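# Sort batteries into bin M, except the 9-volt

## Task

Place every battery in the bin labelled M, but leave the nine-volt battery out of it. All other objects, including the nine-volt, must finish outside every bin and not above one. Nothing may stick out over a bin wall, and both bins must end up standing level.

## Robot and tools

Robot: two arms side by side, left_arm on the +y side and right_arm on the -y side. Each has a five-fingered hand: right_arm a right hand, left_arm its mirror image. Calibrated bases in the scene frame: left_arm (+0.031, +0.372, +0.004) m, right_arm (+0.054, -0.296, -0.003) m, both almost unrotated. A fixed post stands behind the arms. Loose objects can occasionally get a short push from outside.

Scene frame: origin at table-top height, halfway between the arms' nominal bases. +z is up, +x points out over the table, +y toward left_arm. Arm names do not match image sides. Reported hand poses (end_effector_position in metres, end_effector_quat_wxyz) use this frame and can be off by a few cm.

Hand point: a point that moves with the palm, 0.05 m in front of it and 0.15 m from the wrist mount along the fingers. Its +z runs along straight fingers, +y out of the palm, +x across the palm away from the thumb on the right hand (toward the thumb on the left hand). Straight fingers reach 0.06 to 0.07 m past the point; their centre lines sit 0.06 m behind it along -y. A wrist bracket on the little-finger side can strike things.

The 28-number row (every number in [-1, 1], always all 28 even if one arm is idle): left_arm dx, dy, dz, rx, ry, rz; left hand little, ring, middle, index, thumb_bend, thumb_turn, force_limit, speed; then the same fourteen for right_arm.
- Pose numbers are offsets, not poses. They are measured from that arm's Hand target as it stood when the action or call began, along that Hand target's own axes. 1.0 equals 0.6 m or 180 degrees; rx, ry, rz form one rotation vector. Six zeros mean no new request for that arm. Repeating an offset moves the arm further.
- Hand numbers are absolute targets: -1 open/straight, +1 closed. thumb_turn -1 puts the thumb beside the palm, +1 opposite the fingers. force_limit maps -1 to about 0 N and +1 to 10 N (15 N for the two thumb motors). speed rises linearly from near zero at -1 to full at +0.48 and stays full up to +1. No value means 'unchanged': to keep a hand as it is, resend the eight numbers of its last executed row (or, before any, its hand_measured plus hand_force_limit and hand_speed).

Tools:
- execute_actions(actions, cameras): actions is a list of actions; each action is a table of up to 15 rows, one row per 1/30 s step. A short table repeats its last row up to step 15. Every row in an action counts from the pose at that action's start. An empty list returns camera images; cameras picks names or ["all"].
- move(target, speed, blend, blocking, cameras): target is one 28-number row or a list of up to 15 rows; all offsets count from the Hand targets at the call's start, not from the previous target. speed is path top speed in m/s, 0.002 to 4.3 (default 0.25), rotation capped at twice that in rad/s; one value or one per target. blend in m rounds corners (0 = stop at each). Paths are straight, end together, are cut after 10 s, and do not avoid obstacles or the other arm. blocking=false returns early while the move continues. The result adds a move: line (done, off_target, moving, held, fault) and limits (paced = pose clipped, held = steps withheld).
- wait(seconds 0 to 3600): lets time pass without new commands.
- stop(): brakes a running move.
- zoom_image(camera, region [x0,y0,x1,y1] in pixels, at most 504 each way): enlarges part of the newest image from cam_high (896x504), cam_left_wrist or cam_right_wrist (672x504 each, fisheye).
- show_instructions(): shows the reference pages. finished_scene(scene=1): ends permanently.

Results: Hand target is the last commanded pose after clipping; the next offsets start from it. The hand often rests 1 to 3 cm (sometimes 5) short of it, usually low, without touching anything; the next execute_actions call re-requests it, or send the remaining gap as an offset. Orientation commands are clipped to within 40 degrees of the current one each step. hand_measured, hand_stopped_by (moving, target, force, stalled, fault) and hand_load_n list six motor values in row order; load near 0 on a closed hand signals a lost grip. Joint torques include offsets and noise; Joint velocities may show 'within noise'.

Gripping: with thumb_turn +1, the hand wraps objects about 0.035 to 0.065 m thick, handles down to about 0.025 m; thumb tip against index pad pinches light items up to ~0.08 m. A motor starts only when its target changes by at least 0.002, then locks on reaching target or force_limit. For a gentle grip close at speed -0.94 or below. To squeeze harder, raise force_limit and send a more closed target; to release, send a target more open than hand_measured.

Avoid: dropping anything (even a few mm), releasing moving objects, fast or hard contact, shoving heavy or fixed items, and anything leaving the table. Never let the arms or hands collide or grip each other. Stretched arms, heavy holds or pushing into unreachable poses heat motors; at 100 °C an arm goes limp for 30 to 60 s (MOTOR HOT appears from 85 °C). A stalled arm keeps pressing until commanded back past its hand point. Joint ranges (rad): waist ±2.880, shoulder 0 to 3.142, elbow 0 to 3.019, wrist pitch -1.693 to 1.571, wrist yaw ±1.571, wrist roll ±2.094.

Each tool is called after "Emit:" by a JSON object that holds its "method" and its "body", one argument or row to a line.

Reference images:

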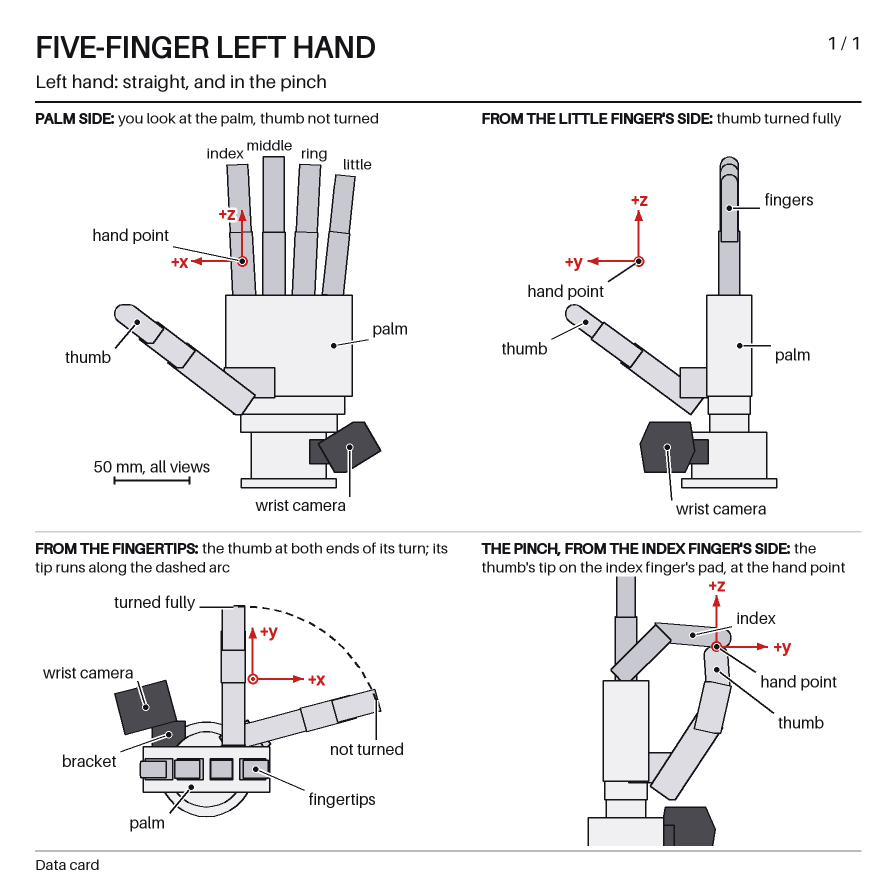

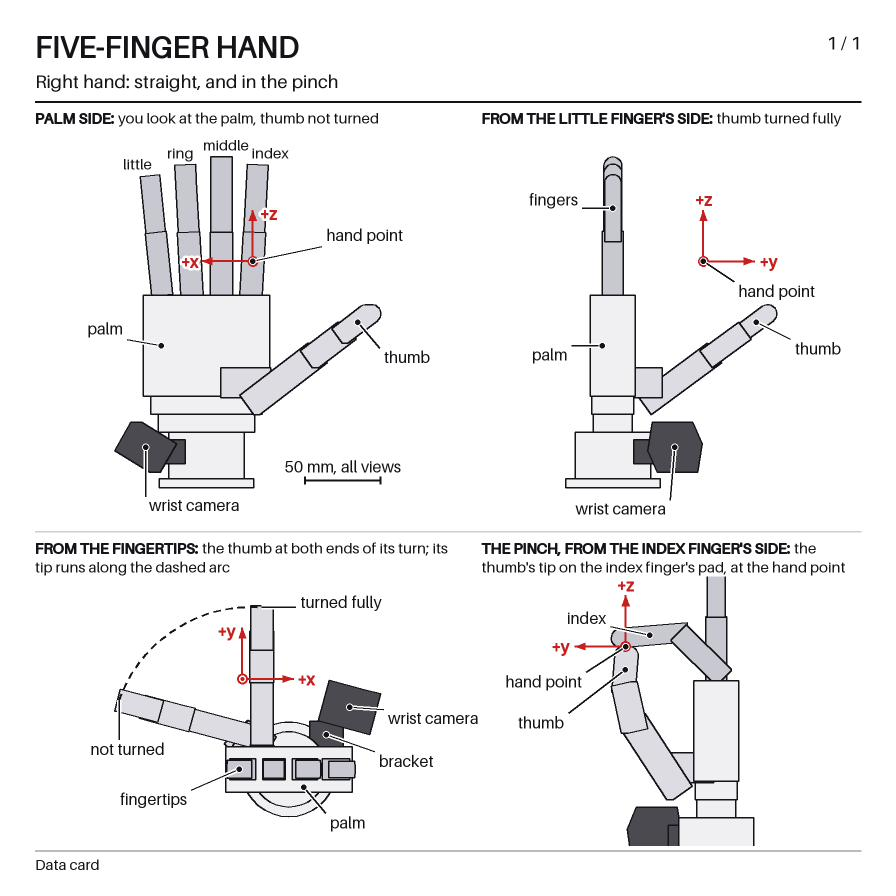

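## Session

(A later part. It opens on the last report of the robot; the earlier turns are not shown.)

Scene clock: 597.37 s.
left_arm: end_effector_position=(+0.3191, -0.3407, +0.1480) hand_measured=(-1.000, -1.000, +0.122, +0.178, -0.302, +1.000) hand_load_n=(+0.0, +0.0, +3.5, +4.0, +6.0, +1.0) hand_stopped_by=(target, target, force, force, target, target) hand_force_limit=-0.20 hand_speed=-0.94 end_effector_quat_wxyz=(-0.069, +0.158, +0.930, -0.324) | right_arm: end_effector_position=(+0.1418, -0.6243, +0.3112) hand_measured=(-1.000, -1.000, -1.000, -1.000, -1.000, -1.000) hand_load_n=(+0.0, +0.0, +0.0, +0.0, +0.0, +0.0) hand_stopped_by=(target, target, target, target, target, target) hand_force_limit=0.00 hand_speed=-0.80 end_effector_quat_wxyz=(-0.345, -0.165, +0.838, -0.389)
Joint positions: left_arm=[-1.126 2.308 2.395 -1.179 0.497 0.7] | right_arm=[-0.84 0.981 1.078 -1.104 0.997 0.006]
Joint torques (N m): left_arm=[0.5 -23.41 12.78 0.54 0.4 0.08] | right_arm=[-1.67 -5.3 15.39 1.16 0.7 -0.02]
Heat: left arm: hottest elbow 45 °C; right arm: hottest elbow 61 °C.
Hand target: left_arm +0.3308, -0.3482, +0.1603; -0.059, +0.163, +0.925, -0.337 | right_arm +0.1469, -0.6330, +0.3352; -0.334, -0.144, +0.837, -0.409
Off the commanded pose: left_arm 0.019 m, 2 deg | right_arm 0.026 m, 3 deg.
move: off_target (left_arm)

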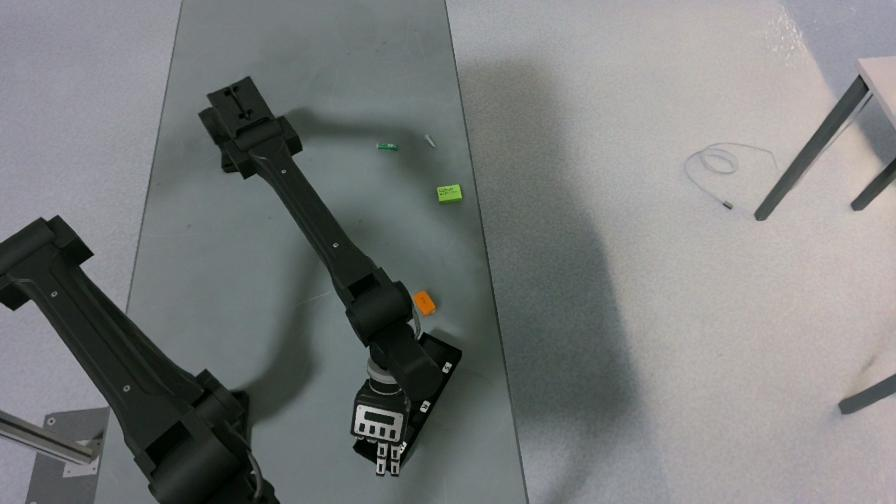

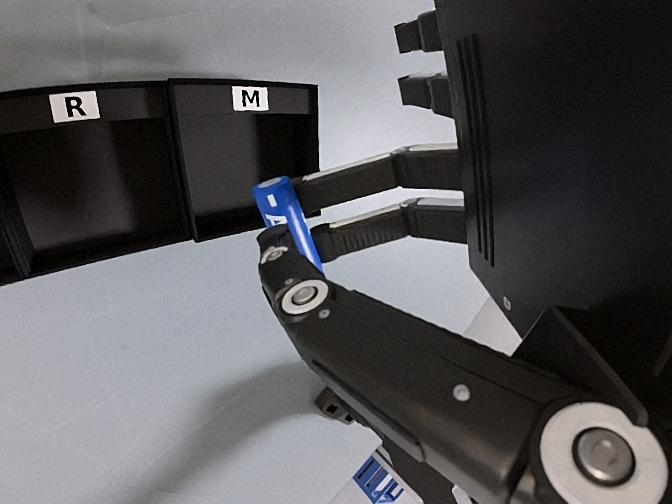

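Emit:
{"method": "zoom_image", "body": {
  "camera": "cam_left_wrist",
  "region": [100, 60, 350, 260]
}}

Scaled by 2.016 from the camera's image (finer frame: 960x720).

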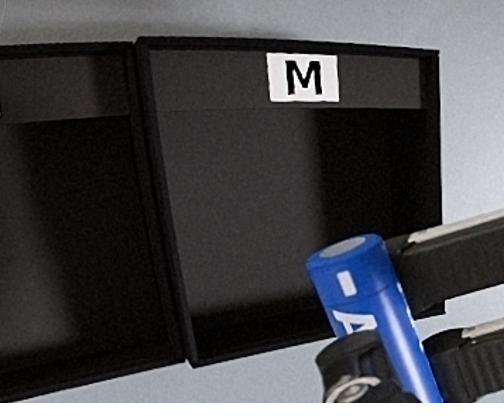

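Emit:
{"method": "move", "body": {
  "target": [-0.0053, 0.0173, 0.0507, 0, 0, 0, -1, -1, 0.2, 0.3, -0.3, 1, -0.2, -0.94, 0, 0, 0, 0, 0, 0, -1, -1, -1, -1, -1, -1, 0, -0.8],
  "cameras": ["cam_high", "cam_left_wrist"],
  "speed": 0.08
}}

Emit:
{"method": "zoom_image", "body": {
  "camera": "cam_left_wrist",
  "region": [100, 40, 400, 290]
}}

Emit:
{"method": "zoom_image", "body": {
  "camera": "cam_high",
  "region": [330, 320, 480, 490]
}}

Scene clock: 677.07 s.
left_arm: end_effector_position=(+0.3222, -0.3465, +0.1158) hand_measured=(-1.000, -1.000, +0.122, +0.178, -0.302, +1.000) hand_load_n=(+0.0, +0.0, +3.5, +4.0, +6.0, +0.5) hand_stopped_by=(target, target, force, force, target, target) hand_force_limit=-0.20 hand_speed=-0.94 end_effector_quat_wxyz=(-0.075, +0.156, +0.932, -0.317) | right_arm: end_effector_position=(+0.1418, -0.6243, +0.3112) hand_measured=(-1.000, -1.000, -1.000, -1.000, -1.000, -1.000) hand_load_n=(+0.0, +0.0, +0.0, +0.0, +0.0, +0.0) hand_stopped_by=(target, target, target, target, target, target) hand_force_limit=0.00 hand_speed=-0.80 end_effector_quat_wxyz=(-0.345, -0.165, +0.838, -0.389)
Joint positions: left_arm=[-1.126 2.353 2.395 -1.152 0.497 0.7] | right_arm=[-0.84 0.981 1.078 -1.104 0.997 0.006]
Joint torques (N m): left_arm=[-0.26 -25.35 11.95 1.33 0.26 0.01] | right_arm=[-1.67 -5.25 15.41 1.17 0.69 -0.03]
Heat: left arm: hottest elbow 40 °C; right arm: hottest elbow 63 °C.
Hand target: left_arm +0.3299, -0.3603, +0.1303; -0.059, +0.164, +0.925, -0.337 | right_arm +0.1469, -0.6330, +0.3352; -0.334, -0.144, +0.837, -0.409
Off the commanded pose: left_arm 0.021 m, 3 deg | right_arm 0.026 m, 3 deg.
move: off_target (left_arm)

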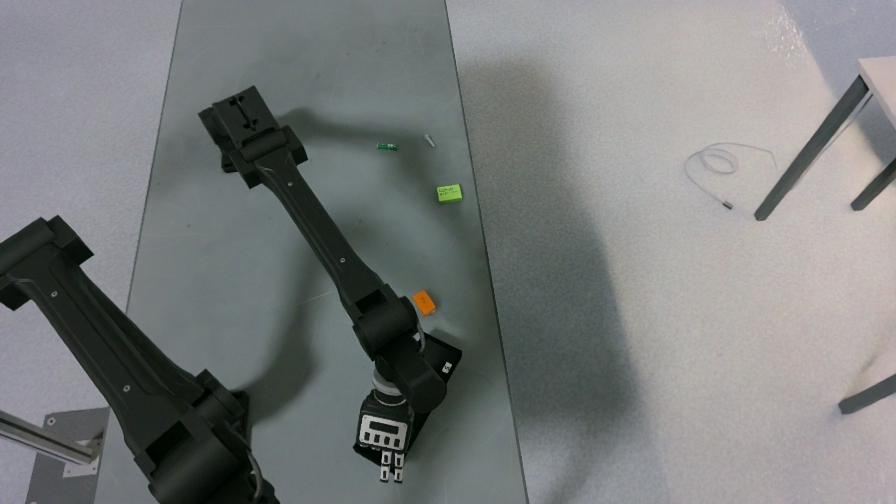

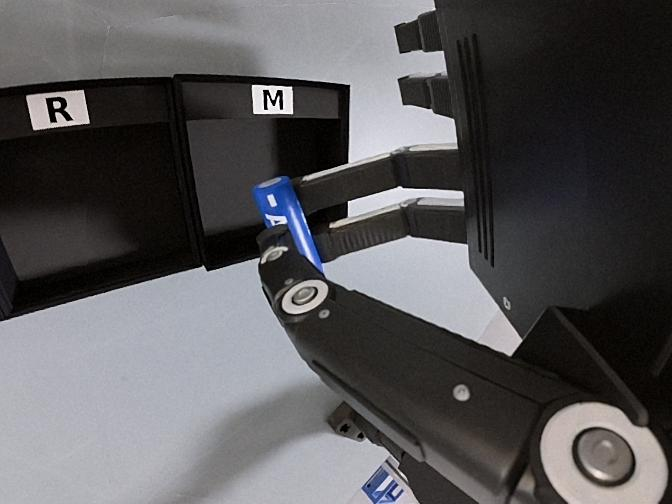

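Scaled by 1.680 from the camera's image (finer frame: 960x720).

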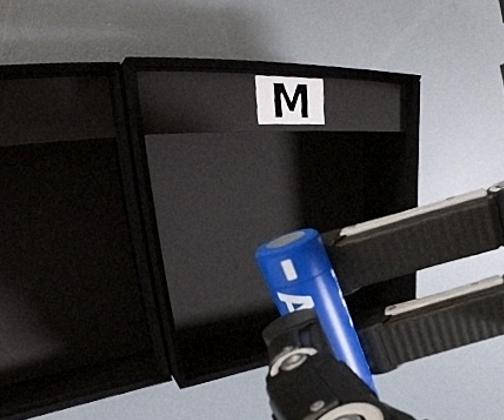

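Scaled by 2.965 from the camera's image (finer frame: 1280x720).

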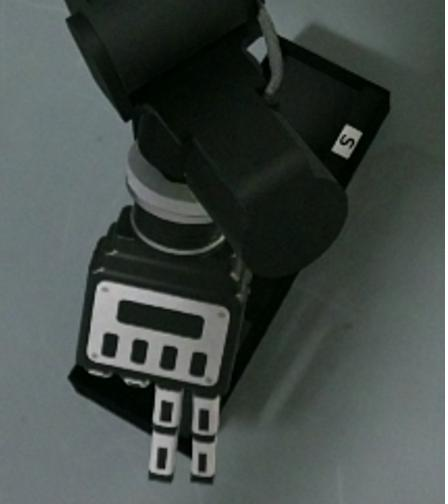

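Emit:
{"method": "move", "body": {
  "target": [-0.0025, 0.0072, 0.0265, 0, 0, 0, -1, -1, 0.2, 0.3, -0.3, 1, -0.2, -0.94, 0, 0, 0, 0, 0, 0, -1, -1, -1, -1, -1, -1, 0, -0.8],
  "cameras": ["cam_high", "cam_left_wrist"],
  "speed": 0.06
}}

Emit:
{"method": "zoom_image", "body": {
  "camera": "cam_left_wrist",
  "region": [100, 40, 400, 290]
}}

Emit:
{"method": "zoom_image", "body": {
  "camera": "cam_high",
  "region": [330, 320, 480, 490]
}}

Scene clock: 709.23 s.
left_arm: end_effector_position=(+0.3249, -0.3515, +0.1030) hand_measured=(-1.000, -1.000, +0.122, +0.178, -0.302, +1.000) hand_load_n=(+0.0, +0.0, +4.0, +4.0, +6.5, +1.0) hand_stopped_by=(target, target, force, force, target, target) hand_force_limit=-0.20 hand_speed=-0.94 end_effector_quat_wxyz=(-0.073, +0.156, +0.932, -0.319) | right_arm: end_effector_position=(+0.1418, -0.6243, +0.3112) hand_measured=(-1.000, -1.000, -1.000, -1.000, -1.000, -1.000) hand_load_n=(+0.0, -0.5, +0.0, -0.5, +0.0, +0.0) hand_stopped_by=(target, target, target, target, target, target) hand_force_limit=0.00 hand_speed=-0.80 end_effector_quat_wxyz=(-0.345, -0.165, +0.838, -0.389)
Joint positions: left_arm=[-1.126 2.371 2.395 -1.128 0.497 0.7] | right_arm=[-0.84 0.981 1.078 -1.104 0.997 0.006]
Joint torques (N m): left_arm=[-0.62 -24.82 12.15 1.28 0.16 -0.06] | right_arm=[-1.67 -5.19 15.39 1.17 0.69 -0.02]
Heat: left arm: hottest elbow 40 °C; right arm: hottest elbow 63 °C.
Hand target: left_arm +0.3289, -0.3673, +0.1152; -0.059, +0.164, +0.925, -0.337 | right_arm +0.1469, -0.6330, +0.3352; -0.334, -0.144, +0.837, -0.409
Off the commanded pose: left_arm 0.020 m, 3 deg | right_arm 0.026 m, 3 deg.
move: off_target (left_arm)

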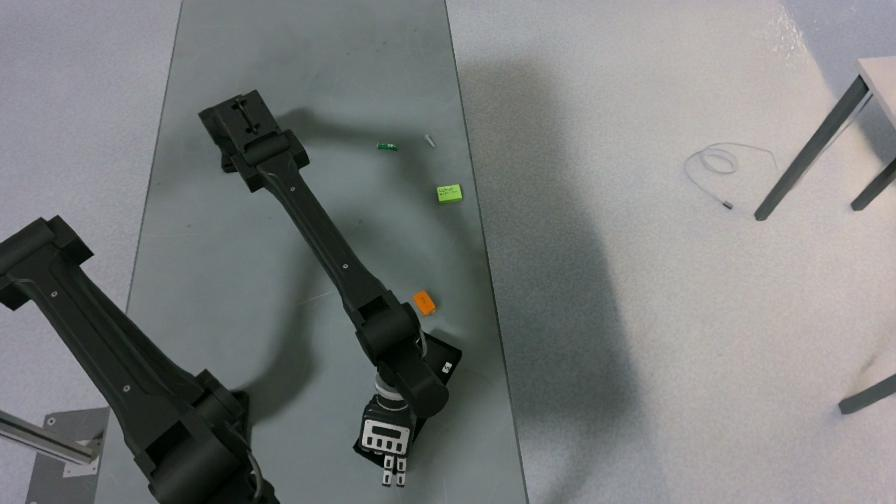

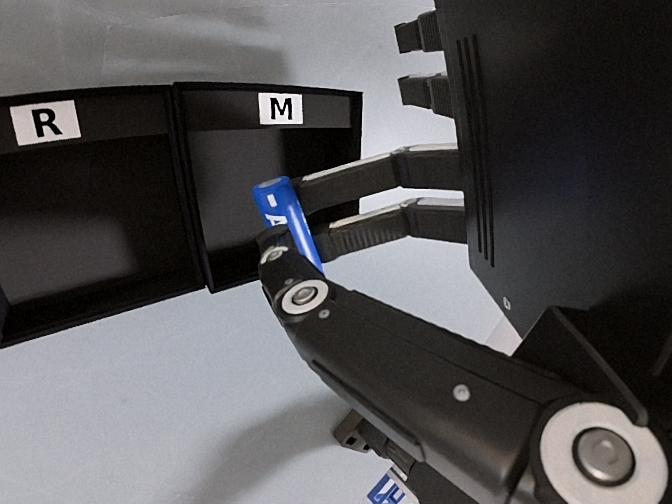

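Scaled by 1.680 from the camera's image (finer frame: 960x720).

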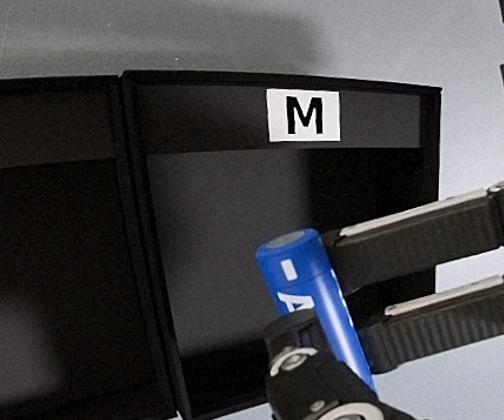

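Scaled by 2.965 from the camera's image (finer frame: 1280x720).

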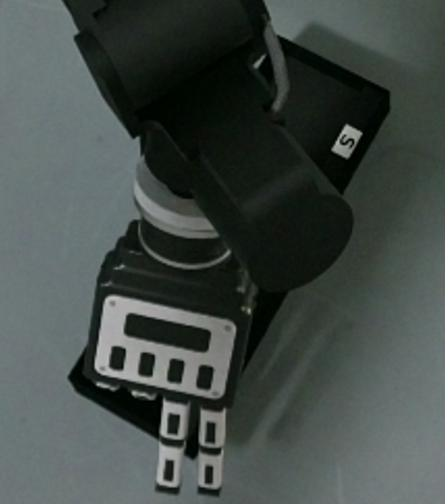

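Emit:
{"method": "move", "body": {
  "target": [-0.0082, -0.0262, 0, 0, -0.0714, -0.0851, -1, -1, 0.2, 0.3, -0.3, 1, -0.2, -0.94, 0, 0, 0, 0, 0, 0, -1, -1, -1, -1, -1, -1, 0, -0.8],
  "cameras": ["cam_high", "cam_left_wrist"],
  "speed": 0.08
}}

Emit:
{"method": "zoom_image", "body": {
  "camera": "cam_left_wrist",
  "region": [100, 40, 400, 290]
}}

Scene clock: 758.60 s.
left_arm: end_effector_position=(+0.3358, -0.3763, +0.1155) hand_measured=(-1.000, -1.000, +0.122, +0.178, -0.302, +1.000) hand_load_n=(-0.5, +0.0, +4.0, +4.0, +6.0, +0.5) hand_stopped_by=(target, target, force, force, target, target) hand_force_limit=-0.20 hand_speed=-0.94 end_effector_quat_wxyz=(-0.002, +0.002, +0.943, -0.333) | right_arm: end_effector_position=(+0.1418, -0.6243, +0.3112) hand_measured=(-1.000, -1.000, -1.000, -1.000, -1.000, -1.000) hand_load_n=(+0.0, +0.0, +0.0, +0.0, +0.0, +0.0) hand_stopped_by=(target, target, target, target, target, target) hand_force_limit=0.00 hand_speed=-0.80 end_effector_quat_wxyz=(-0.345, -0.165, +0.838, -0.389)
Joint positions: left_arm=[-1.15 2.312 2.304 -0.939 0.289 0.373] | right_arm=[-0.84 0.981 1.078 -1.104 0.997 0.006]
Joint torques (N m): left_arm=[-0.67 -27.16 7.76 1.65 -0.04 -0.22] | right_arm=[-1.73 -5.25 15.38 1.14 0.7 -0.02]
Heat: left arm: hottest elbow 40 °C; right arm: hottest elbow 64 °C.
Hand target: left_arm +0.3295, -0.3802, +0.1252; +0.001, +0.000, +0.940, -0.342 | right_arm +0.1469, -0.6330, +0.3352; -0.334, -0.144, +0.837, -0.409
Off the commanded pose: left_arm 0.012 m, 1 deg | right_arm 0.026 m, 3 deg.
move: off_target (left_arm)

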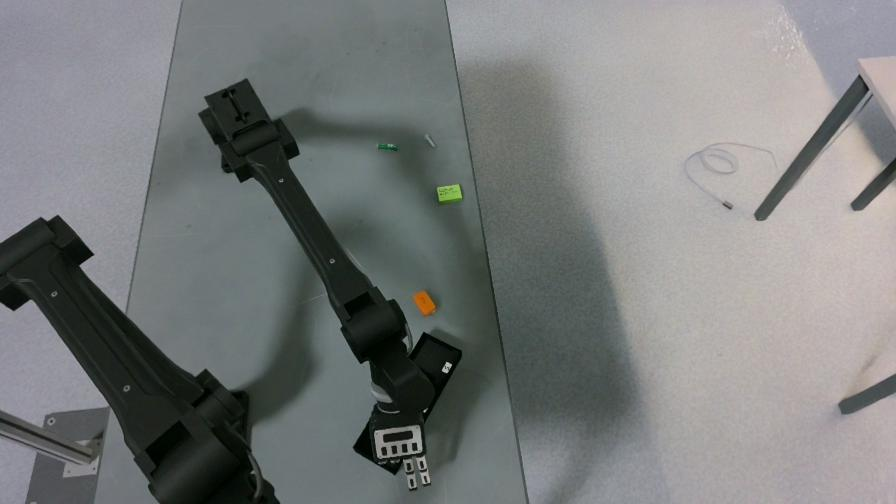

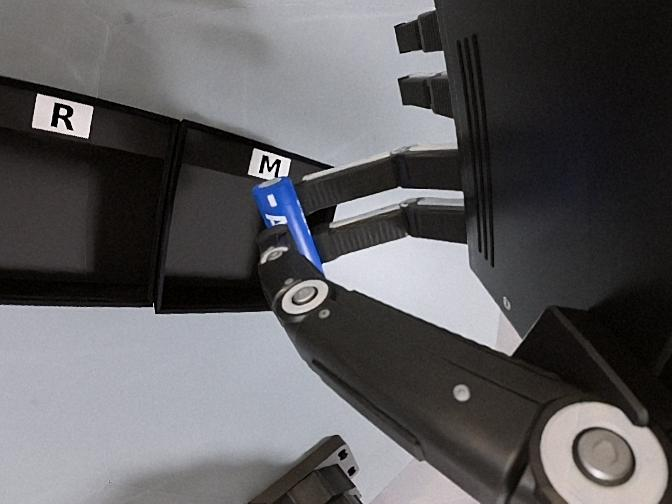

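Scaled by 1.680 from the camera's image (finer frame: 960x720).

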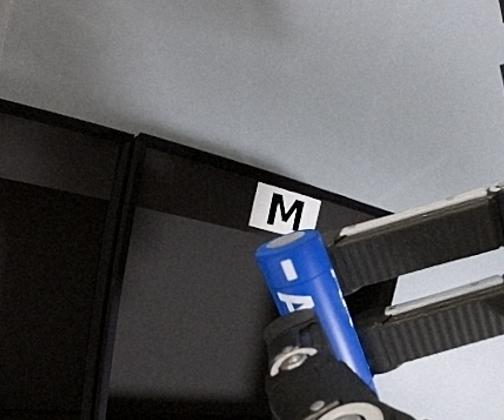

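Emit:
{"method": "move", "body": {
  "target": [0.0173, 0.0312, 0.0065, 0, 0, 0, -1, -1, 0.2, 0.3, -0.3, 1, -0.2, -0.94, 0, 0, 0, 0, 0, 0, -1, -1, -1, -1, -1, -1, 0, -0.8],
  "cameras": ["cam_high", "cam_left_wrist"],
  "speed": 0.08
}}

Emit:
{"method": "zoom_image", "body": {
  "camera": "cam_left_wrist",
  "region": [100, 40, 400, 320]
}}

Emit:
{"method": "zoom_image", "body": {
  "camera": "cam_high",
  "region": [330, 320, 480, 490]
}}

Scene clock: 768.90 s.
left_arm: end_effector_position=(+0.3253, -0.3647, +0.1009) hand_measured=(-1.000, -1.000, +0.122, +0.178, -0.302, +1.000) hand_load_n=(+0.0, +0.0, +4.0, +4.0, +6.0, +1.0) hand_stopped_by=(target, target, force, force, target, target) hand_force_limit=-0.20 hand_speed=-0.94 end_effector_quat_wxyz=(-0.002, +0.001, +0.943, -0.333) | right_arm: end_effector_position=(+0.1418, -0.6243, +0.3112) hand_measured=(-1.000, -1.000, -1.000, -1.000, -1.000, -1.000) hand_load_n=(+0.0, +0.0, +0.0, +0.0, +0.0, +0.0) hand_stopped_by=(target, target, target, target, target, target) hand_force_limit=0.00 hand_speed=-0.80 end_effector_quat_wxyz=(-0.345, -0.165, +0.838, -0.389)
Joint positions: left_arm=[-1.155 2.255 2.164 -0.854 0.286 0.368] | right_arm=[-0.84 0.981 1.078 -1.104 0.997 0.006]
Joint torques (N m): left_arm=[-0.56 -26.64 7.72 1.52 -0.01 -0.18] | right_arm=[-1.67 -5.25 15.39 1.18 0.7 -0.02]
Heat: left arm: hottest elbow 39 °C; right arm: hottest elbow 64 °C.
Hand target: left_arm +0.3191, -0.3684, +0.1103; +0.001, +0.000, +0.940, -0.342 | right_arm +0.1469, -0.6330, +0.3352; -0.334, -0.144, +0.837, -0.409
Off the commanded pose: left_arm 0.012 m, 1 deg | right_arm 0.026 m, 3 deg.
move: off_target (left_arm)

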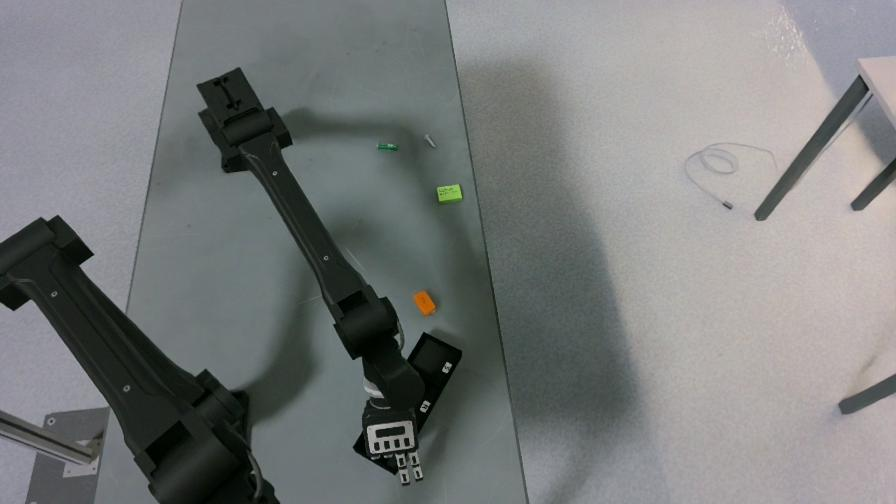

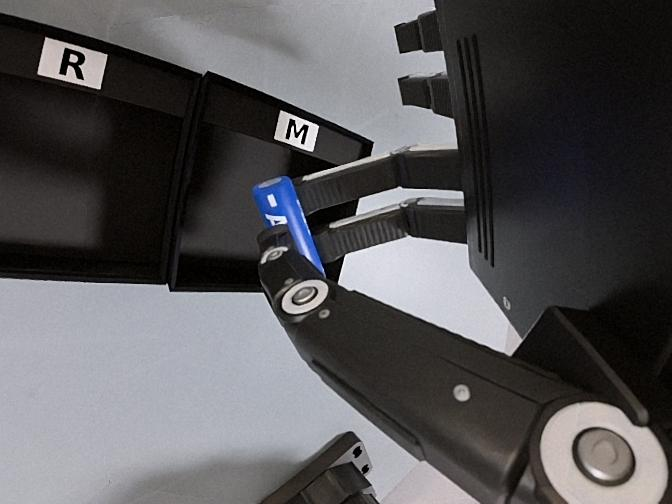

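Scaled by 1.680 from the camera's image (finer frame: 960x720).

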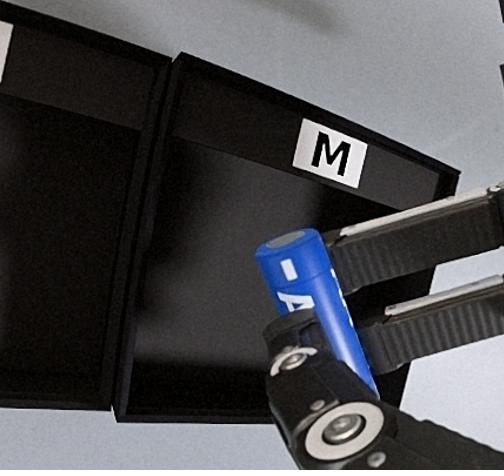

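Scaled by 2.965 from the camera's image (finer frame: 1280x720).

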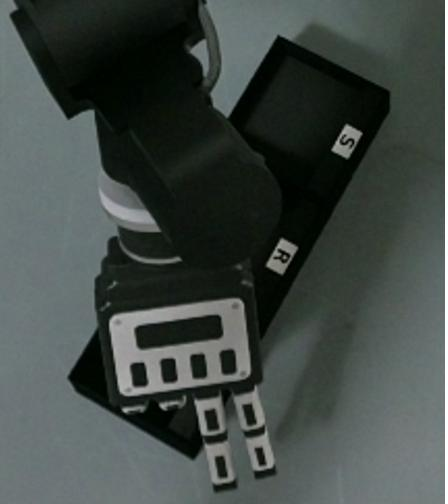

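Emit:
{"method": "move", "body": {
  "target": [-0.0157, -0.0122, -0.0043, 0, 0.0768, 0.0916, -1, -1, 0.2, 0.3, -0.3, 1, -0.2, -0.94, 0, 0, 0, 0, 0, 0, -1, -1, -1, -1, -1, -1, 0, -0.8],
  "cameras": ["cam_high", "cam_left_wrist"],
  "speed": 0.08
}}

Emit:
{"method": "zoom_image", "body": {
  "camera": "cam_left_wrist",
  "region": [100, 40, 400, 320]
}}

Scene clock: 816.93 s.
left_arm: end_effector_position=(+0.3168, -0.3645, +0.1059) hand_measured=(-1.000, -1.000, +0.122, +0.178, -0.302, +1.000) hand_load_n=(-0.5, +0.0, +4.0, +4.0, +6.0, +0.5) hand_stopped_by=(target, target, force, force, target, target) hand_force_limit=-0.20 hand_speed=-0.94 end_effector_quat_wxyz=(-0.073, +0.170, +0.928, -0.324) | right_arm: end_effector_position=(+0.1418, -0.6243, +0.3112) hand_measured=(-1.000, -1.000, -1.000, -1.000, -1.000, -1.000) hand_load_n=(-0.5, +0.0, +0.0, +0.0, +0.0, +0.0) hand_stopped_by=(target, target, target, target, target, target) hand_force_limit=0.00 hand_speed=-0.80 end_effector_quat_wxyz=(-0.345, -0.165, +0.838, -0.389)
Joint positions: left_arm=[-1.142 2.405 2.462 -1.152 0.501 0.709] | right_arm=[-0.84 0.981 1.078 -1.104 0.997 0.006]
Joint torques (N m): left_arm=[0.56 -24.94 12.77 0.44 0.41 0.07] | right_arm=[-1.67 -5.19 15.39 1.16 0.7 -0.02]
Heat: left arm: hottest elbow 37 °C; right arm: hottest elbow 65 °C.
Hand target: left_arm +0.3285, -0.3723, +0.1171; -0.063, +0.176, +0.923, -0.336 | right_arm +0.1469, -0.6330, +0.3352; -0.334, -0.144, +0.837, -0.409
Off the commanded pose: left_arm 0.018 m, 2 deg | right_arm 0.026 m, 3 deg.
move: off_target (left_arm)

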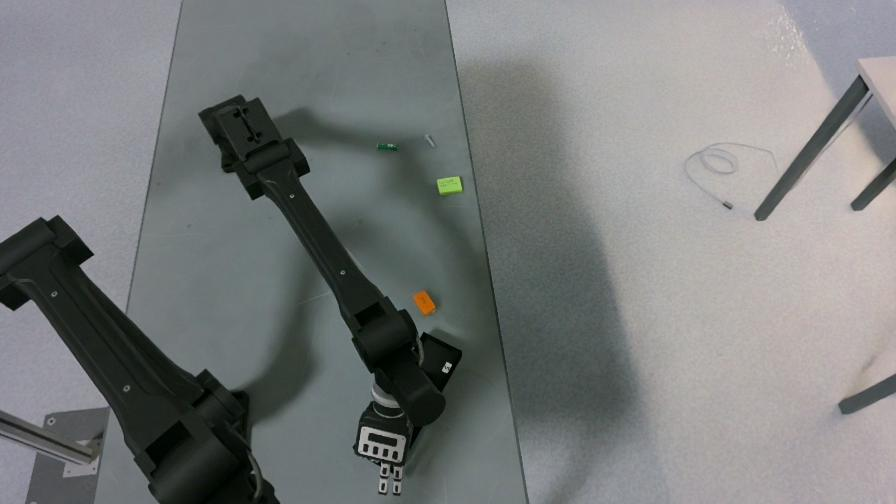

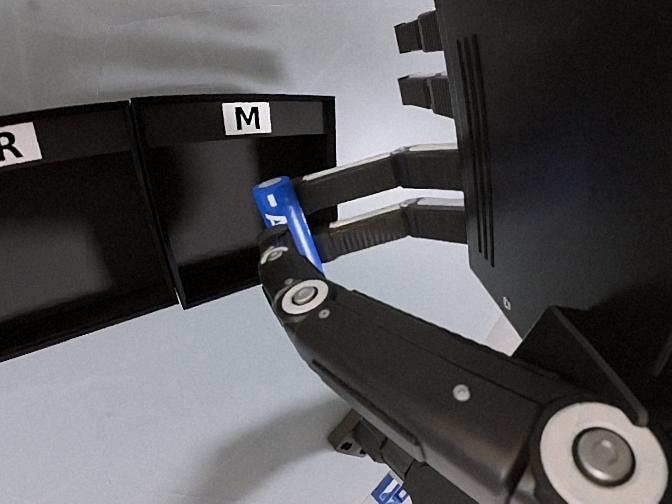

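Scaled by 1.680 from the camera's image (finer frame: 960x720).

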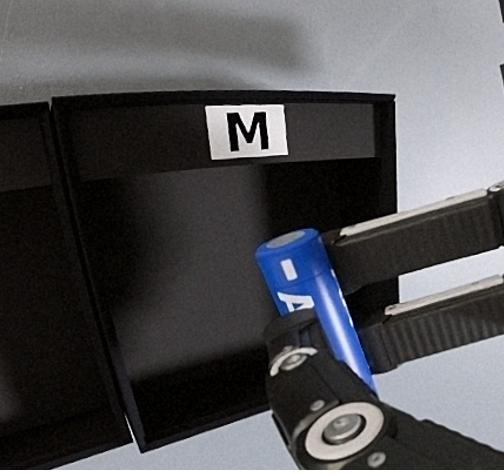

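Emit:
{"method": "move", "body": {
  "target": [-0.0072, 0.0153, -0.0085, 0, 0, 0, -1, -1, 0.2, 0.3, -0.3, 1, -0.2, -0.94, 0, 0, 0, 0, 0, 0, -1, -1, -1, -1, -1, -1, 0, -0.8],
  "cameras": ["cam_high", "cam_left_wrist"],
  "speed": 0.08
}}

Emit:
{"method": "zoom_image", "body": {
  "camera": "cam_left_wrist",
  "region": [100, 40, 400, 320]
}}

Scene clock: 826.50 s.
left_arm: end_effector_position=(+0.3290, -0.3599, +0.1060) hand_measured=(-1.000, -1.000, +0.122, +0.178, -0.302, +1.000) hand_load_n=(+0.0, +0.0, +3.5, +4.0, +6.5, +1.0) hand_stopped_by=(target, target, force, force, target, target) hand_force_limit=-0.20 hand_speed=-0.94 end_effector_quat_wxyz=(-0.071, +0.170, +0.927, -0.327) | right_arm: end_effector_position=(+0.1418, -0.6243, +0.3112) hand_measured=(-1.000, -1.000, -1.000, -1.000, -1.000, -1.000) hand_load_n=(+0.0, +0.0, +0.0, +0.0, +0.0, +0.0) hand_stopped_by=(target, target, target, target, target, target) hand_force_limit=0.00 hand_speed=-0.80 end_effector_quat_wxyz=(-0.345, -0.165, +0.838, -0.389)
Joint positions: left_arm=[-1.125 2.405 2.462 -1.152 0.508 0.724] | right_arm=[-0.84 0.981 1.078 -1.104 0.997 0.006]
Joint torques (N m): left_arm=[0.5 -25.88 10.92 0.59 0.41 0.09] | right_arm=[-1.73 -5.25 15.41 1.16 0.7 -0.02]
Heat: left arm: hottest elbow 37 °C; right arm: hottest elbow 65 °C.
Hand target: left_arm +0.3363, -0.3643, +0.1150; -0.063, +0.176, +0.923, -0.336 | right_arm +0.1469, -0.6330, +0.3352; -0.334, -0.144, +0.837, -0.409
Off the commanded pose: left_arm 0.012 m, 2 deg | right_arm 0.026 m, 3 deg.
move: off_target (left_arm)

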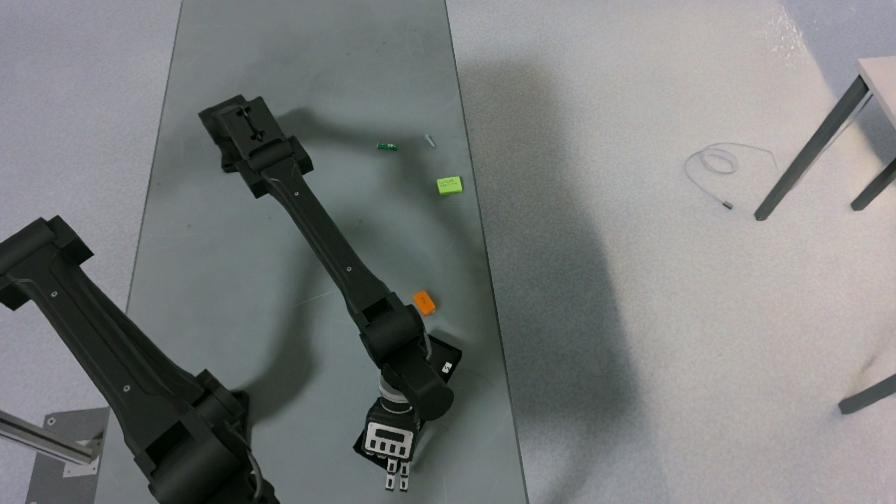

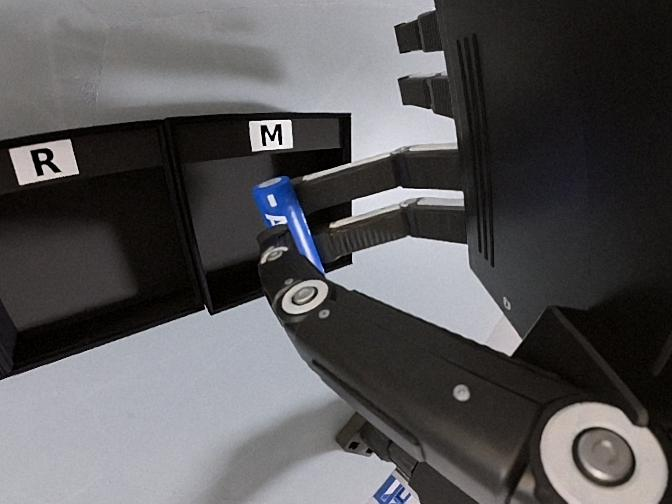

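Scaled by 1.680 from the camera's image (finer frame: 960x720).

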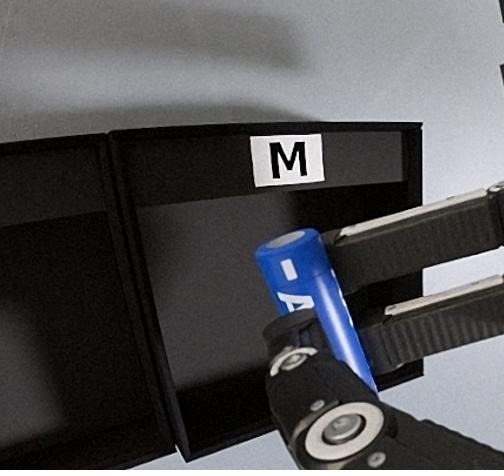

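Emit:
{"method": "move", "body": {
  "target": [0.0115, 0.0045, 0.0027, 0, 0, 0, -1, -1, 0.2, 0.3, -0.3, 1, -0.2, -0.94, 0, 0, 0, 0, 0, 0, -1, -1, -1, -1, -1, -1, 0, -0.8],
  "cameras": ["cam_left_wrist"],
  "speed": 0.08
}}

Emit:
{"method": "zoom_image", "body": {
  "camera": "cam_left_wrist",
  "region": [100, 40, 400, 320]
}}

Scene clock: 843.73 s.
left_arm: end_effector_position=(+0.3288, -0.3596, +0.1021) hand_measured=(-1.000, -1.000, +0.122, +0.178, -0.302, +1.000) hand_load_n=(+0.0, +0.0, +4.0, +4.5, +6.5, +1.0) hand_stopped_by=(target, target, force, force, target, target) hand_force_limit=-0.20 hand_speed=-0.94 end_effector_quat_wxyz=(-0.071, +0.170, +0.927, -0.327) | right_arm: end_effector_position=(+0.1418, -0.6243, +0.3112) hand_measured=(-1.000, -1.000, -1.000, -1.000, -1.000, -1.000) hand_load_n=(+0.0, +0.0, +0.0, +0.0, +0.0, +0.0) hand_stopped_by=(target, target, target, target, target, target) hand_force_limit=0.00 hand_speed=-0.80 end_effector_quat_wxyz=(-0.345, -0.165, +0.838, -0.389)
Joint positions: left_arm=[-1.125 2.401 2.444 -1.137 0.508 0.724] | right_arm=[-0.84 0.981 1.078 -1.104 0.997 0.006]
Joint torques (N m): left_arm=[0.03 -27.93 7.47 1.25 0.32 0.02] | right_arm=[-1.73 -5.25 15.36 1.17 0.69 -0.02]
Heat: left arm: hottest elbow 38 °C; right arm: hottest elbow 66 °C.
Hand target: left_arm +0.3303, -0.3608, +0.1120; -0.063, +0.176, +0.923, -0.336 | right_arm +0.1469, -0.6330, +0.3352; -0.334, -0.144, +0.837, -0.409
Off the commanded pose: left_arm 0.010 m, 2 deg | right_arm 0.026 m, 3 deg.
move: done

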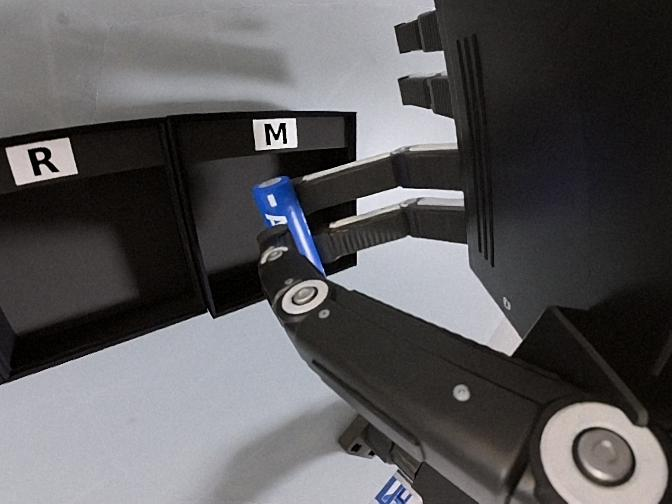

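Scaled by 1.680 from the camera's image (finer frame: 960x720).

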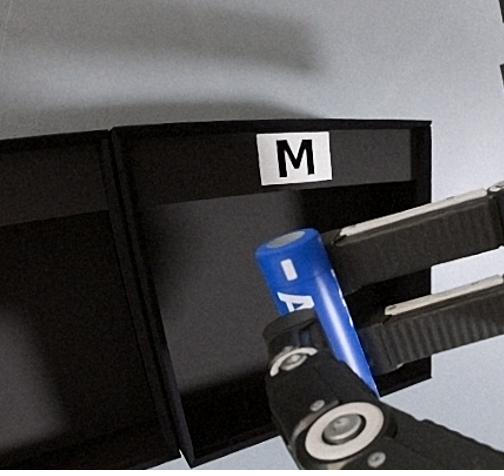

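Emit:
{"method": "move", "body": {
  "target": [0.016, 0.0065, 0.001, 0, 0, 0, -1, -1, 0.2, 0.3, -0.3, 1, -0.2, -0.94, 0, 0, 0, 0, 0, 0, -1, -1, -1, -1, -1, -1, 0, -0.8],
  "cameras": ["cam_left_wrist"],
  "speed": 0.08
}}

Emit:
{"method": "zoom_image", "body": {
  "camera": "cam_left_wrist",
  "region": [100, 40, 400, 320]
}}

Scene clock: 855.23 s.
left_arm: end_effector_position=(+0.3252, -0.3527, +0.1016) hand_measured=(-1.000, -1.000, +0.122, +0.178, -0.302, +1.000) hand_load_n=(+0.0, +0.0, +4.0, +4.0, +6.5, +1.0) hand_stopped_by=(target, target, force, force, target, target) hand_force_limit=-0.20 hand_speed=-0.94 end_effector_quat_wxyz=(-0.069, +0.171, +0.926, -0.330) | right_arm: end_effector_position=(+0.1418, -0.6243, +0.3112) hand_measured=(-1.000, -1.000, -1.000, -1.000, -1.000, -1.000) hand_load_n=(+0.0, +0.0, +0.0, +0.0, +0.5, +0.0) hand_stopped_by=(target, target, target, target, target, target) hand_force_limit=0.00 hand_speed=-0.80 end_effector_quat_wxyz=(-0.345, -0.165, +0.838, -0.389)
Joint positions: left_arm=[-1.125 2.354 2.356 -1.089 0.508 0.724] | right_arm=[-0.84 0.981 1.078 -1.104 0.997 0.006]
Joint torques (N m): left_arm=[-0.44 -27.4 7.46 1.33 0.22 -0.02] | right_arm=[-1.73 -5.25 15.41 1.16 0.69 -0.02]
Heat: left arm: hottest shoulder 37 °C; right arm: hottest elbow 66 °C.
Hand target: left_arm +0.3224, -0.3549, +0.1091; -0.063, +0.176, +0.923, -0.336 | right_arm +0.1469, -0.6330, +0.3352; -0.334, -0.144, +0.837, -0.409
Off the commanded pose: left_arm 0.008 m, 1 deg | right_arm 0.026 m, 3 deg.
move: done

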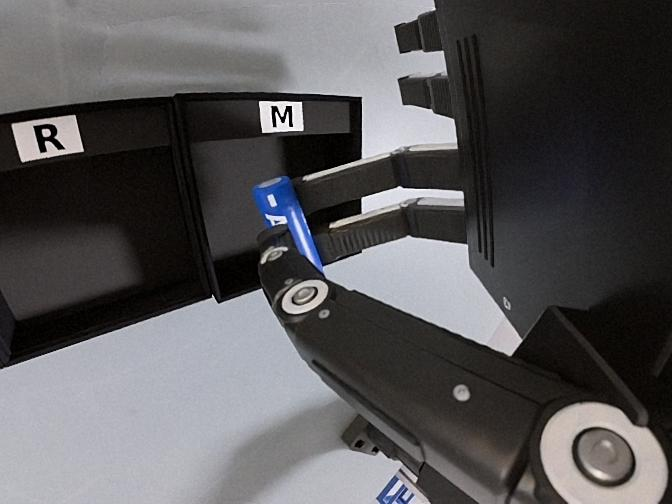

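Scaled by 1.680 from the camera's image (finer frame: 960x720).

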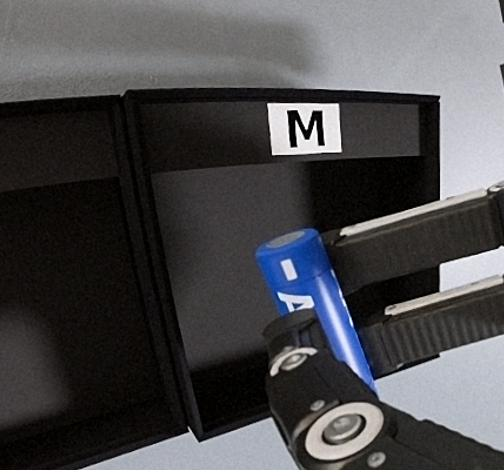

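Emit:
{"method": "move", "body": {
  "target": [-0.0098, -0.001, 0.0097, 0, 0, 0, -1, -1, 0.2, 0.3, -0.3, 1, -0.2, -0.94, 0, 0, 0, 0, 0, 0, -1, -1, -1, -1, -1, -1, 0, -0.8],
  "cameras": ["cam_left_wrist"],
  "speed": 0.08
}}

Emit:
{"method": "zoom_image", "body": {
  "camera": "cam_left_wrist",
  "region": [100, 40, 400, 320]
}}

Scene clock: 873.37 s.
left_arm: end_effector_position=(+0.3252, -0.3527, +0.1016) hand_measured=(-1.000, -1.000, +0.122, +0.178, -0.302, +1.000) hand_load_n=(+0.0, -0.5, +4.0, +4.0, +6.0, +0.5) hand_stopped_by=(target, target, force, force, target, target) hand_force_limit=-0.20 hand_speed=-0.94 end_effector_quat_wxyz=(-0.069, +0.171, +0.926, -0.330) | right_arm: end_effector_position=(+0.1418, -0.6243, +0.3112) hand_measured=(-1.000, -1.000, -1.000, -1.000, -1.000, -1.000) hand_load_n=(+0.0, -0.5, +0.0, +0.0, +0.0, +0.0) hand_stopped_by=(target, target, target, target, target, target) hand_force_limit=0.00 hand_speed=-0.80 end_effector_quat_wxyz=(-0.345, -0.165, +0.838, -0.389)
Joint positions: left_arm=[-1.125 2.354 2.356 -1.089 0.508 0.724] | right_arm=[-0.84 0.981 1.078 -1.104 0.997 0.006]
Joint torques (N m): left_arm=[-0.09 -24.82 10.78 0.83 0.25 -0.05] | right_arm=[-1.79 -5.25 15.39 1.14 0.7 -0.02]
Heat: left arm: hottest shoulder 39 °C; right arm: hottest elbow 66 °C.
Hand target: left_arm +0.3263, -0.3609, +0.1050; -0.063, +0.176, +0.923, -0.336 | right_arm +0.1469, -0.6330, +0.3352; -0.334, -0.144, +0.837, -0.409
Off the commanded pose: left_arm 0.009 m, 1 deg | right_arm 0.026 m, 3 deg.
move: done

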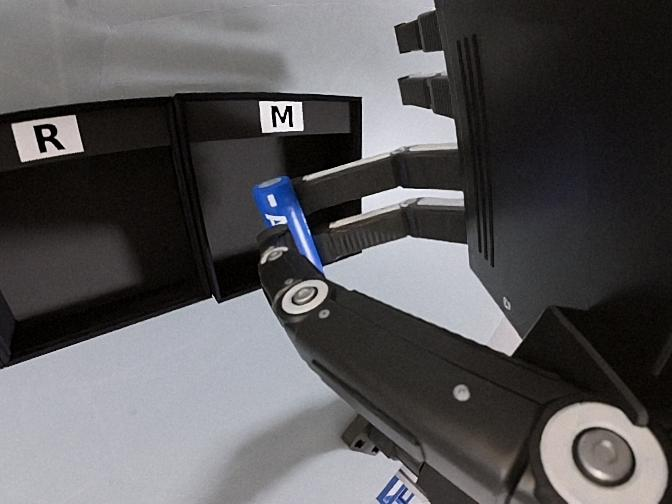

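Scaled by 1.680 from the camera's image (finer frame: 960x720).

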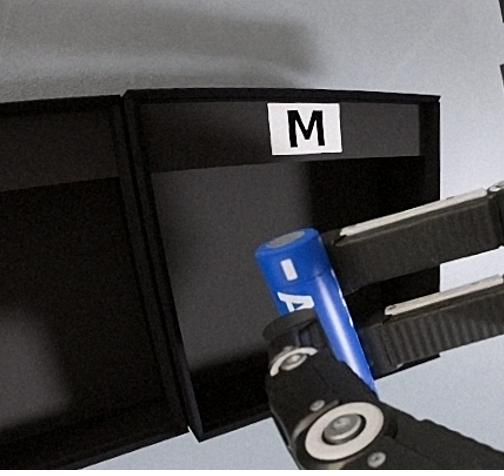

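Emit:
{"method": "move", "body": {
  "target": [-0.0098, -0.001, 0.0117, 0, 0, 0, -1, -1, 0.2, 0.3, -0.3, 1, -0.2, -0.94, 0, 0, 0, 0, 0, 0, -1, -1, -1, -1, -1, -1, 0, -0.8],
  "cameras": ["cam_left_wrist"],
  "speed": 0.08
}}

Emit:
{"method": "zoom_image", "body": {
  "camera": "cam_left_wrist",
  "region": [100, 40, 400, 320]
}}

Scene clock: 880.47 s.
left_arm: end_effector_position=(+0.3263, -0.3549, +0.0831) hand_measured=(-1.000, -1.000, +0.122, +0.178, -0.302, +1.000) hand_load_n=(+0.0, +0.0, +3.5, +4.0, +6.5, +1.0) hand_stopped_by=(target, target, force, force, target, target) hand_force_limit=-0.20 hand_speed=-0.94 end_effector_quat_wxyz=(-0.074, +0.169, +0.929, -0.322) | right_arm: end_effector_position=(+0.1418, -0.6243, +0.3112) hand_measured=(-1.000, -1.000, -1.000, -1.000, -1.000, -1.000) hand_load_n=(+0.0, +0.0, +0.0, +0.0, +0.0, +0.0) hand_stopped_by=(target, target, target, target, target, target) hand_force_limit=0.00 hand_speed=-0.80 end_effector_quat_wxyz=(-0.345, -0.165, +0.838, -0.389)
Joint positions: left_arm=[-1.125 2.389 2.374 -1.092 0.508 0.724] | right_arm=[-0.84 0.981 1.078 -1.104 0.997 0.006]
Joint torques (N m): left_arm=[-0.32 -25.76 12.74 0.46 0.24 -0.02] | right_arm=[-1.73 -5.36 15.38 1.16 0.69 -0.01]
Heat: left arm: hottest shoulder 39 °C; right arm: hottest elbow 66 °C.
Hand target: left_arm +0.3300, -0.3677, +0.0999; -0.063, +0.176, +0.923, -0.336 | right_arm +0.1469, -0.6330, +0.3352; -0.334, -0.144, +0.837, -0.409
Off the commanded pose: left_arm 0.022 m, 2 deg | right_arm 0.026 m, 3 deg.
move: off_target (left_arm)

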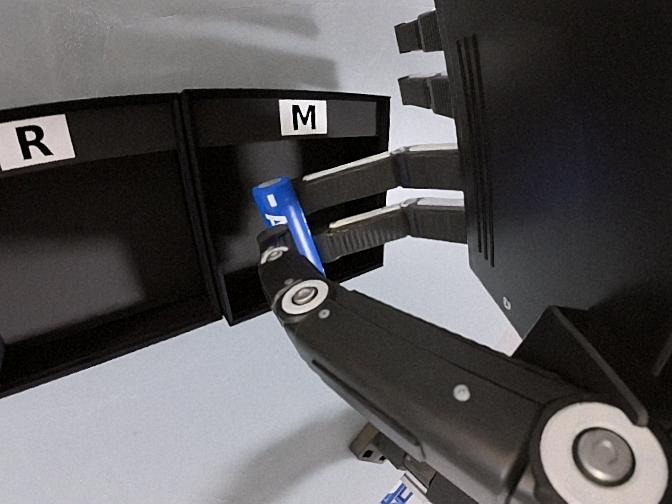

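Scaled by 1.680 from the camera's image (finer frame: 960x720).

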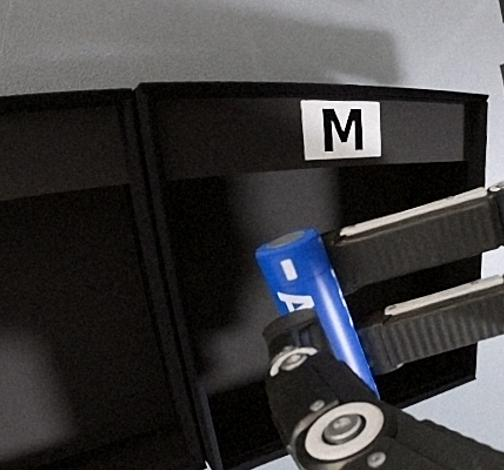

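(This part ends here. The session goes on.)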